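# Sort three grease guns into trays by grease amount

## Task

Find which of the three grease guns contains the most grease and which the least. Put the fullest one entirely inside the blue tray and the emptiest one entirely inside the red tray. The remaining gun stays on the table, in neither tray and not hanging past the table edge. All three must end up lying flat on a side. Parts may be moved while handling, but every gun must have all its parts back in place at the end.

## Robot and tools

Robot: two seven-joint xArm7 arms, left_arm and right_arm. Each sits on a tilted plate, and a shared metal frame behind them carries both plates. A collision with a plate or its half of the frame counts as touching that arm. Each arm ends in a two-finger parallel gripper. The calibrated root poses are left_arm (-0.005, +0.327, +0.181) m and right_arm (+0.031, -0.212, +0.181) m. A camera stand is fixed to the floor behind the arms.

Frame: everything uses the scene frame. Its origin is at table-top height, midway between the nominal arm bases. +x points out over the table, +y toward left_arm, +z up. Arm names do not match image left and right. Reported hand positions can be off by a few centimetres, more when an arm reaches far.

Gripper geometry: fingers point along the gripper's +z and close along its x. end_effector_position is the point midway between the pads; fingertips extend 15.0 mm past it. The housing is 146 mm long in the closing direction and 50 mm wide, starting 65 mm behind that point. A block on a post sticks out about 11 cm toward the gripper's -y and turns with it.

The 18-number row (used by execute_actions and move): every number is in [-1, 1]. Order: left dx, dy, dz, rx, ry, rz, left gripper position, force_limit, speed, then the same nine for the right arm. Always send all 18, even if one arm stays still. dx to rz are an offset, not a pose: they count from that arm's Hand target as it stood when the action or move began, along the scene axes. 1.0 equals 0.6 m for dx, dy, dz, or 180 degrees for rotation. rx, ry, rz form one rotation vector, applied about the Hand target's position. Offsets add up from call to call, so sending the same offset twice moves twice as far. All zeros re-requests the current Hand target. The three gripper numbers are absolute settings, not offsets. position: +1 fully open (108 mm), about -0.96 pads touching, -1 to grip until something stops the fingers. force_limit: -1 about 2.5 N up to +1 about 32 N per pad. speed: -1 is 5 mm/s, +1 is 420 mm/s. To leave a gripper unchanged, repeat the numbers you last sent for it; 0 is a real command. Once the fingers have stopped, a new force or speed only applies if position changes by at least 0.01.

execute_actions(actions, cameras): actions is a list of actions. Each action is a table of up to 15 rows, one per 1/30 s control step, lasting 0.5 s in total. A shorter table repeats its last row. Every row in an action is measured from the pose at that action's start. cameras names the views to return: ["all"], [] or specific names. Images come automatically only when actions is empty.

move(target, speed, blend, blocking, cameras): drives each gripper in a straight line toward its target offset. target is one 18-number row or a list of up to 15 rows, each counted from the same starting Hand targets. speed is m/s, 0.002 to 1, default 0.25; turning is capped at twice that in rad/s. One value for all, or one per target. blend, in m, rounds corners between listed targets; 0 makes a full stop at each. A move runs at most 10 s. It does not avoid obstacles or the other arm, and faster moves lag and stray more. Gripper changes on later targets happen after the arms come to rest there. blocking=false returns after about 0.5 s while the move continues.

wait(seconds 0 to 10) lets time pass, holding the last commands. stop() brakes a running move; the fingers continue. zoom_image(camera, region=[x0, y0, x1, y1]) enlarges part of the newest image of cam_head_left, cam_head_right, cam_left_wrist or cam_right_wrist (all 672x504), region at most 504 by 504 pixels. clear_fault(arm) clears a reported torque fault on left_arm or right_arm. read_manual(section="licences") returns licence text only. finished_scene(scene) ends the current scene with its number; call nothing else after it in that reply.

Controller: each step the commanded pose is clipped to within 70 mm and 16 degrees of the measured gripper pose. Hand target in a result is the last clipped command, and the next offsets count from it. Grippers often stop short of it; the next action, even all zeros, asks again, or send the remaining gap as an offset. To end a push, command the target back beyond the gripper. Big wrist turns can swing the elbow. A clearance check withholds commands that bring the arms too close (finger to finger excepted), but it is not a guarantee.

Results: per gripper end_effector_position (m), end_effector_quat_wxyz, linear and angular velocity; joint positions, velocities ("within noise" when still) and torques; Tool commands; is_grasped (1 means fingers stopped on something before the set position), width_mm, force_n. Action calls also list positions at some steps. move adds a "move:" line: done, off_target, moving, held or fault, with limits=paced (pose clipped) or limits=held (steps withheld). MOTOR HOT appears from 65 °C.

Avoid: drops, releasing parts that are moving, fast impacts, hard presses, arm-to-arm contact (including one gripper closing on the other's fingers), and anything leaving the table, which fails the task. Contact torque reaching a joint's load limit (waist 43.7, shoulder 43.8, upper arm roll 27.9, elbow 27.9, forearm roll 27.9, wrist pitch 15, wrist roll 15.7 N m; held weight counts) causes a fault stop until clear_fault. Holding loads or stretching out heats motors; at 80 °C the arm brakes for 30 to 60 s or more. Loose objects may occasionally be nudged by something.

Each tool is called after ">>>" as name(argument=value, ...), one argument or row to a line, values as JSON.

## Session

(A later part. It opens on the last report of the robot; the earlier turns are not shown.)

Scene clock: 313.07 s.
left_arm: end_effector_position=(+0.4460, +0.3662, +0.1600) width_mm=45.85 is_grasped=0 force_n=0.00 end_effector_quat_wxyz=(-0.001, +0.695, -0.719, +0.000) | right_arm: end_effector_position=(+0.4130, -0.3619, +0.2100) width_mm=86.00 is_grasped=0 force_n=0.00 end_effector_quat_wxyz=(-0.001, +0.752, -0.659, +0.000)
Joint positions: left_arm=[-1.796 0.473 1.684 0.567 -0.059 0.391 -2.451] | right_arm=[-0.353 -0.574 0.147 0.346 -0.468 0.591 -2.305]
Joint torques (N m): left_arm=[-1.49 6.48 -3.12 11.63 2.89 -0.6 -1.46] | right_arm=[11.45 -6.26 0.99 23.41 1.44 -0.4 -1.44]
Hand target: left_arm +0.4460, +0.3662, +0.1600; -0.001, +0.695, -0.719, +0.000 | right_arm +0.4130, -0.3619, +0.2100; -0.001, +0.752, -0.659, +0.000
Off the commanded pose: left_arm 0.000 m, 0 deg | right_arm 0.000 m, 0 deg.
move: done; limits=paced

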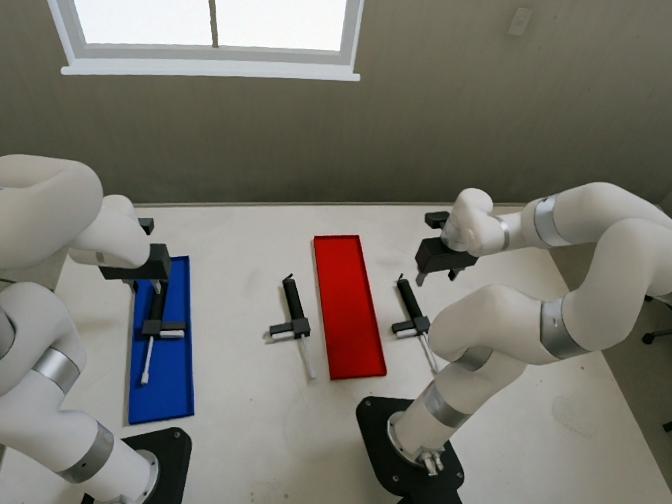

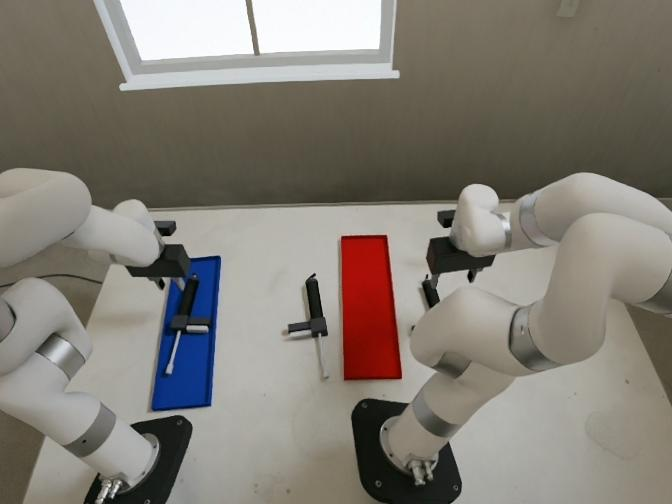

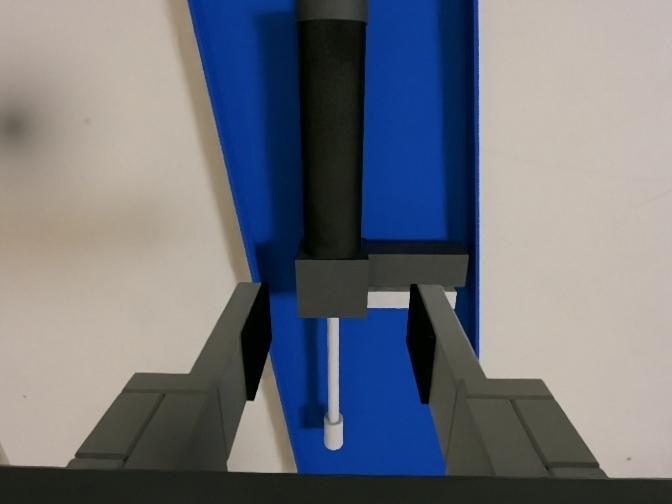

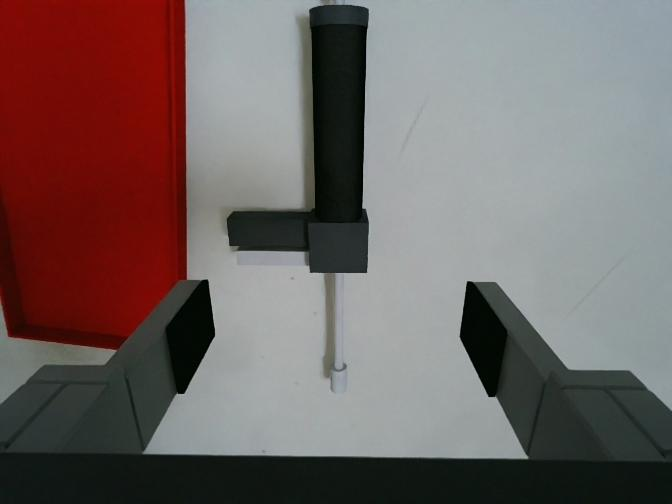

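>>> move(
  target=[
    [0,0,-0.2117,0,0,0,-0.13,1,0.3,0,-0.1,0.1,0,0,0,0.6,1,0.3],
    [0,0,-0.2117,0,0,0,-1,1,0.3,0,-0.2,0.15,0,0,0,0.6,1,0.3],
    [0,0,0,0,0,0,-1,1,0.3,0,-0.2,0.15,0,0,0,0.6,1,0.3],
    [0.115,-0.8387,0,0,0,0.011,-1,1,0.3,0,-0.2,0.15,0,0,0,0.6,1,0.3],
  ],
  speed=[0.25,0.2,0.3,0.4],
  blend=[0,0,0.03,0],
  cameras=["cam_left_wrist","cam_head_left"],
)

Scene clock: 324.87 s.
left_arm: end_effector_position=(+0.5149, -0.1370, +0.1600) width_mm=34.98 is_grasped=1 force_n=48.53 end_effector_quat_wxyz=(-0.001, +0.707, -0.707, +0.001) | right_arm: end_effector_position=(+0.4130, -0.4819, +0.3000) width_mm=86.00 is_grasped=0 force_n=0.00 end_effector_quat_wxyz=(-0.001, +0.752, -0.659, +0.000)
Joint positions: left_arm=[-1.031 1.49 0.674 2.532 -0.206 1.246 -3.207] | right_arm=[-0.352 -0.757 -0.073 0.571 -0.384 0.925 -2.684]
Joint torques (N m): left_arm=[-11.52 -44.38 -1.65 18.67 2.64 -0.72 -1.25] | right_arm=[5.63 -6.09 6.05 27.34 1.52 -1.8 -1.49]
Hand target: left_arm +0.5150, -0.1370, +0.1600; -0.001, +0.707, -0.707, +0.000 | right_arm +0.4130, -0.4819, +0.3000; -0.001, +0.752, -0.659, +0.000
Off the commanded pose: left_arm 0.000 m, 0 deg | right_arm 0.000 m, 0 deg.
move: done
Images, in order (width x height): cam_head_left 672x504, cam_left_wrist 672x504.

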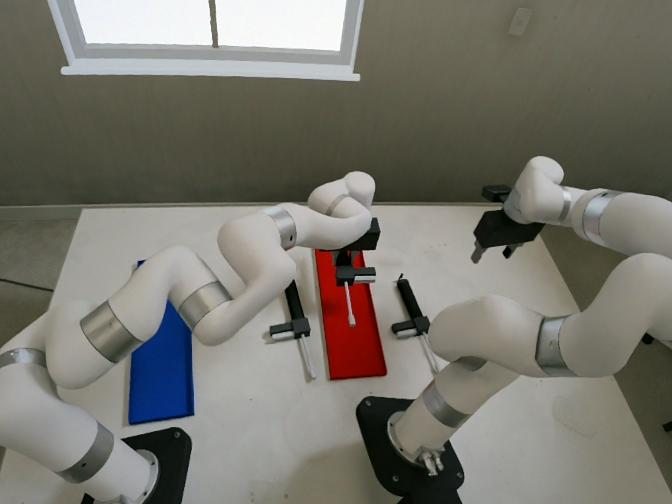

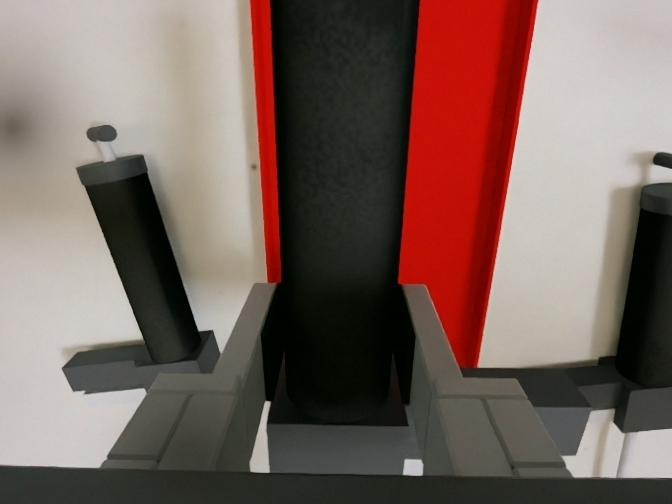

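>>> move(
  target=[
    [0,0,-0.2117,0,0,0,-1,1,0.3,0,0,0,0,0,0,0.6,1,0.3],
    [0,0,-0.2117,0,0,0,-0.13,1,-0.3,0,0,0,0,0,0,0.6,1,0.3],
    [0,0,0,0,0,0,-0.13,1,-0.3,0,0,0,0,0,0,0.6,1,0.3],
    [-0.1458,0.2033,-0.03,0,0,0.052,0.6,1,0.3,0,0,0,0,0,0,0.6,1,0.3],
  ],
  speed=[0.15,0.1,0.3,0.4],
  cameras=["cam_left_wrist","cam_head_left"],
)

Scene clock: 340.27 s.
left_arm: end_effector_position=(+0.4275, -0.0150, +0.1420) width_mm=85.99 is_grasped=0 force_n=0.00 end_effector_quat_wxyz=(-0.001, +0.763, -0.647, +0.000) | right_arm: end_effector_position=(+0.4130, -0.4819, +0.3000) width_mm=86.00 is_grasped=0 force_n=0.00 end_effector_quat_wxyz=(-0.001, +0.752, -0.659, +0.000)
Joint positions: left_arm=[-1.42 0.988 0.737 1.339 -0.192 0.673 -3.291] | right_arm=[-0.352 -0.757 -0.073 0.571 -0.384 0.925 -2.684]
Joint torques (N m): left_arm=[-18.59 -34.62 -0.55 11.25 -3.15 -5.51 1.54] | right_arm=[5.22 -6.08 5.72 25.97 0.89 -2.2 -1.3]
Hand target: left_arm +0.4275, -0.0150, +0.1420; -0.001, +0.763, -0.647, +0.000 | right_arm +0.4130, -0.4819, +0.3000; -0.001, +0.752, -0.659, +0.000
Off the commanded pose: left_arm 0.000 m, 0 deg | right_arm 0.000 m, 0 deg.
elbow stopped short (left arm): the move would have taken joint 4 (elbow) straighter than the controller allows.
move: done
Images, in order (width x height): cam_head_left 672x504, cam_left_wrist 672x504.

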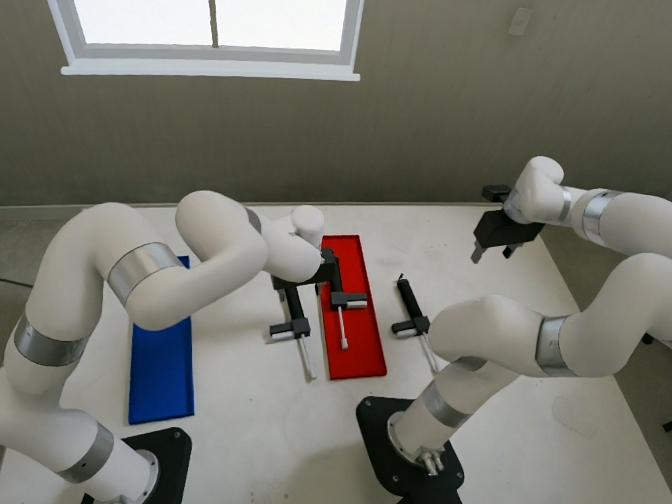

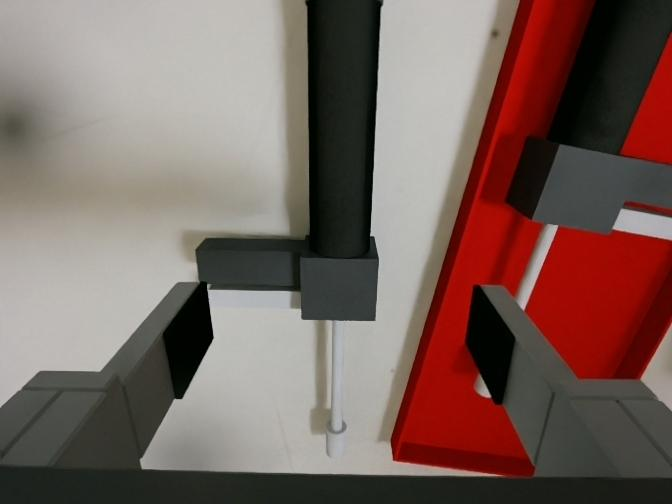

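>>> move(
  target=[
    [0.005,0,-0.19,0,0,0,0.6,1,0.3,0,0,0,0,0,0,0.6,1,0.3],
    [0.005,0,-0.19,0,0,0,-1,1,0.3,0,0,0,0,0,0,0.6,1,0.3],
    [0.005,0,0.03,0,0,0,-1,1,0.3,0,0,0,0,0,0,0.6,1,0.3],
    [0.0042,0.5567,0.013,0,0,-0.0356,-1,1,0.3,0,0,0,0,0,0,0.6,1,0.3],
  ],
  speed=[0.25,0.2,0.3,0.4],
  blend=[0,0,0.03,0],
  cameras=["cam_left_wrist","cam_head_left"],
)

Scene clock: 365.40 s.
left_arm: end_effector_position=(+0.4300, +0.3190, +0.1497) width_mm=35.31 is_grasped=1 force_n=31.48 end_effector_quat_wxyz=(-0.001, +0.725, -0.688, +0.000) | right_arm: end_effector_position=(+0.4130, -0.4819, +0.3000) width_mm=86.00 is_grasped=0 force_n=0.00 end_effector_quat_wxyz=(-0.001, +0.752, -0.659, +0.000)
Joint positions: left_arm=[-1.735 0.393 1.535 0.556 0.209 0.36 -2.864] | right_arm=[-0.352 -0.757 -0.073 0.571 -0.384 0.925 -2.684]
Joint torques (N m): left_arm=[-14.67 -4.97 1.84 9.7 2.67 -6.53 -1.18] | right_arm=[4.43 -6.17 5.49 24.88 0.65 -2.29 -1.25]
Hand target: left_arm +0.4300, +0.3190, +0.1498; -0.001, +0.725, -0.688, +0.000 | right_arm +0.4130, -0.4819, +0.3000; -0.001, +0.752, -0.659, +0.000
Off the commanded pose: left_arm 0.000 m, 0 deg | right_arm 0.000 m, 0 deg.
move: done
Images, in order (width x height): cam_head_left 672x504, cam_left_wrist 672x504.

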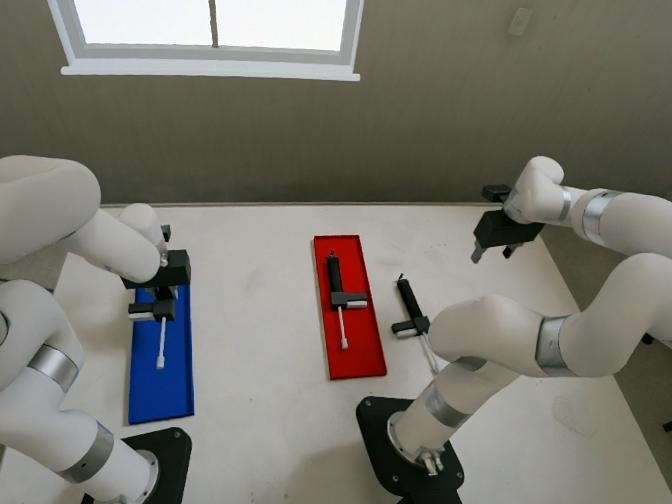

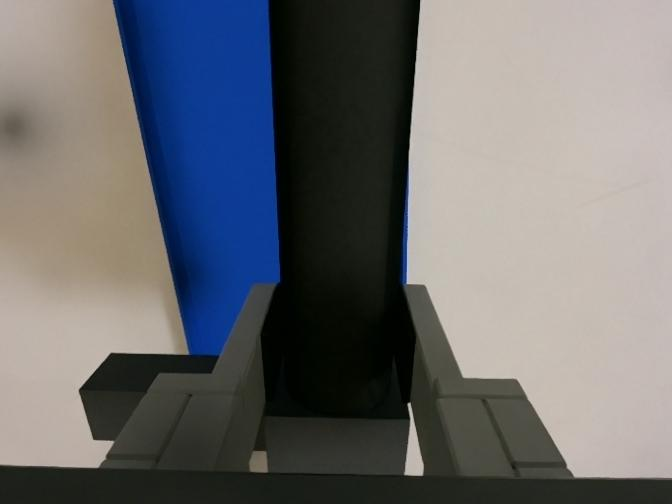

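>>> move(
  target=[
    [0,0,-0.194,0,0,0,-1,1,0.3,0,0,0,0,0,0,0.6,1,0.3],
    [0,0,-0.194,0,0,0,-0.13,1,-0.3,0,0,0,0,0,0,0.6,1,0.3],
    [0,0,0.05,0,0,0,-0.13,1,-0.3,0,0,0,0,0,0,0.6,1,0.3],
  ],
  speed=[0.15,0.1,0.3],
  cameras=["all"],
)

>>> zoom_image(
  camera="cam_head_left",
  region=[110, 220, 450, 440],
)

Scene clock: 377.80 s.
left_arm: end_effector_position=(+0.4300, +0.3190, +0.1797) width_mm=45.84 is_grasped=0 force_n=0.00 end_effector_quat_wxyz=(-0.001, +0.725, -0.688, +0.000) | right_arm: end_effector_position=(+0.4130, -0.4819, +0.3000) width_mm=86.00 is_grasped=0 force_n=0.00 end_effector_quat_wxyz=(-0.001, +0.752, -0.659, +0.000)
Joint positions: left_arm=[-2.056 0.298 1.841 0.564 0.388 0.486 -2.995] | right_arm=[-0.352 -0.757 -0.073 0.571 -0.384 0.925 -2.684]
Joint torques (N m): left_arm=[-13.32 12.13 0.08 9 -3.08 -6.02 1.37] | right_arm=[3.65 -5.97 5.45 23.77 0.5 -2.33 -1.21]
Hand target: left_arm +0.4300, +0.3190, +0.1798; -0.001, +0.725, -0.688, +0.000 | right_arm +0.4130, -0.4819, +0.3000; -0.001, +0.752, -0.659, +0.000
Off the commanded pose: left_arm 0.000 m, 0 deg | right_arm 0.000 m, 0 deg.
move: done

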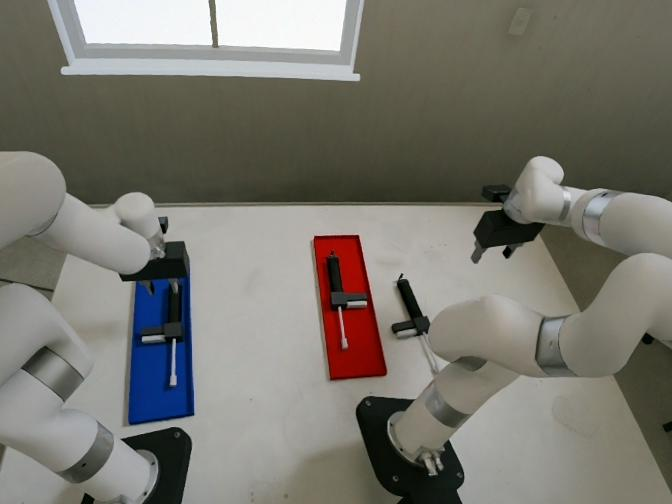

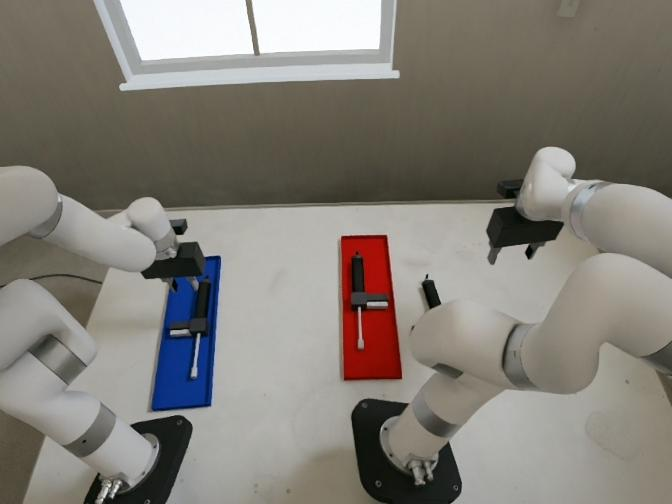

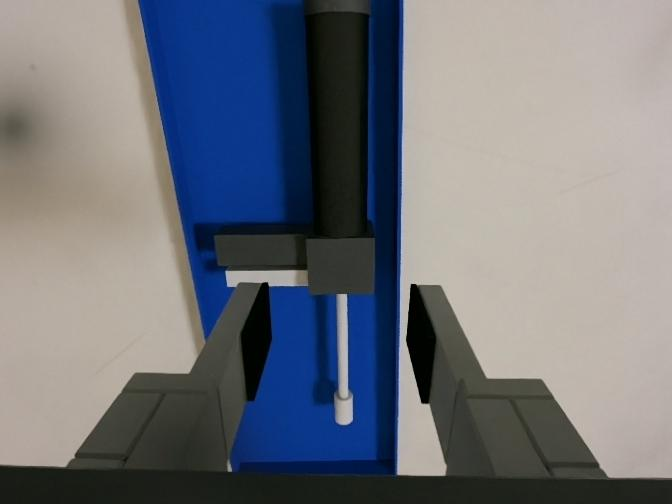

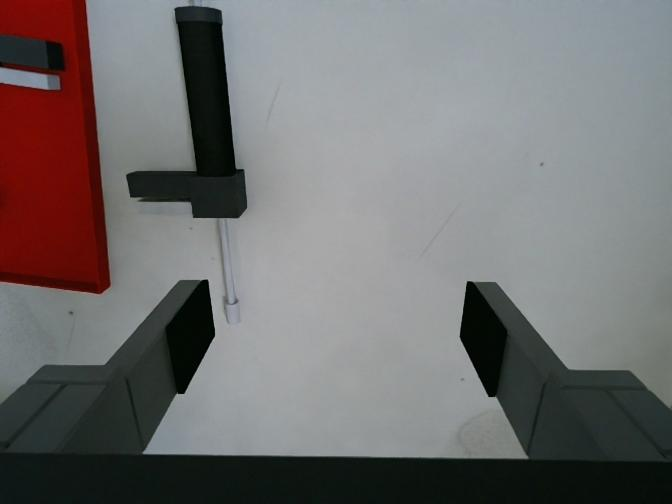

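Scaled by 1.482 from the camera's 672x504 image, which has a finer 960x720 frame.

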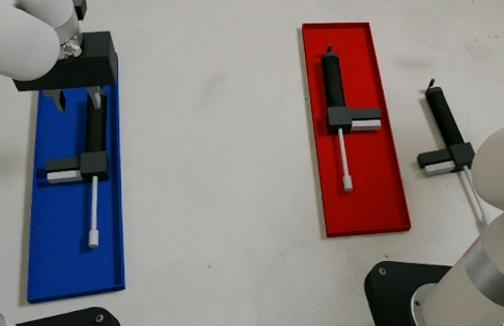

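>>> finished_scene(
  scene=2,
)

The scene is finished: the task was done.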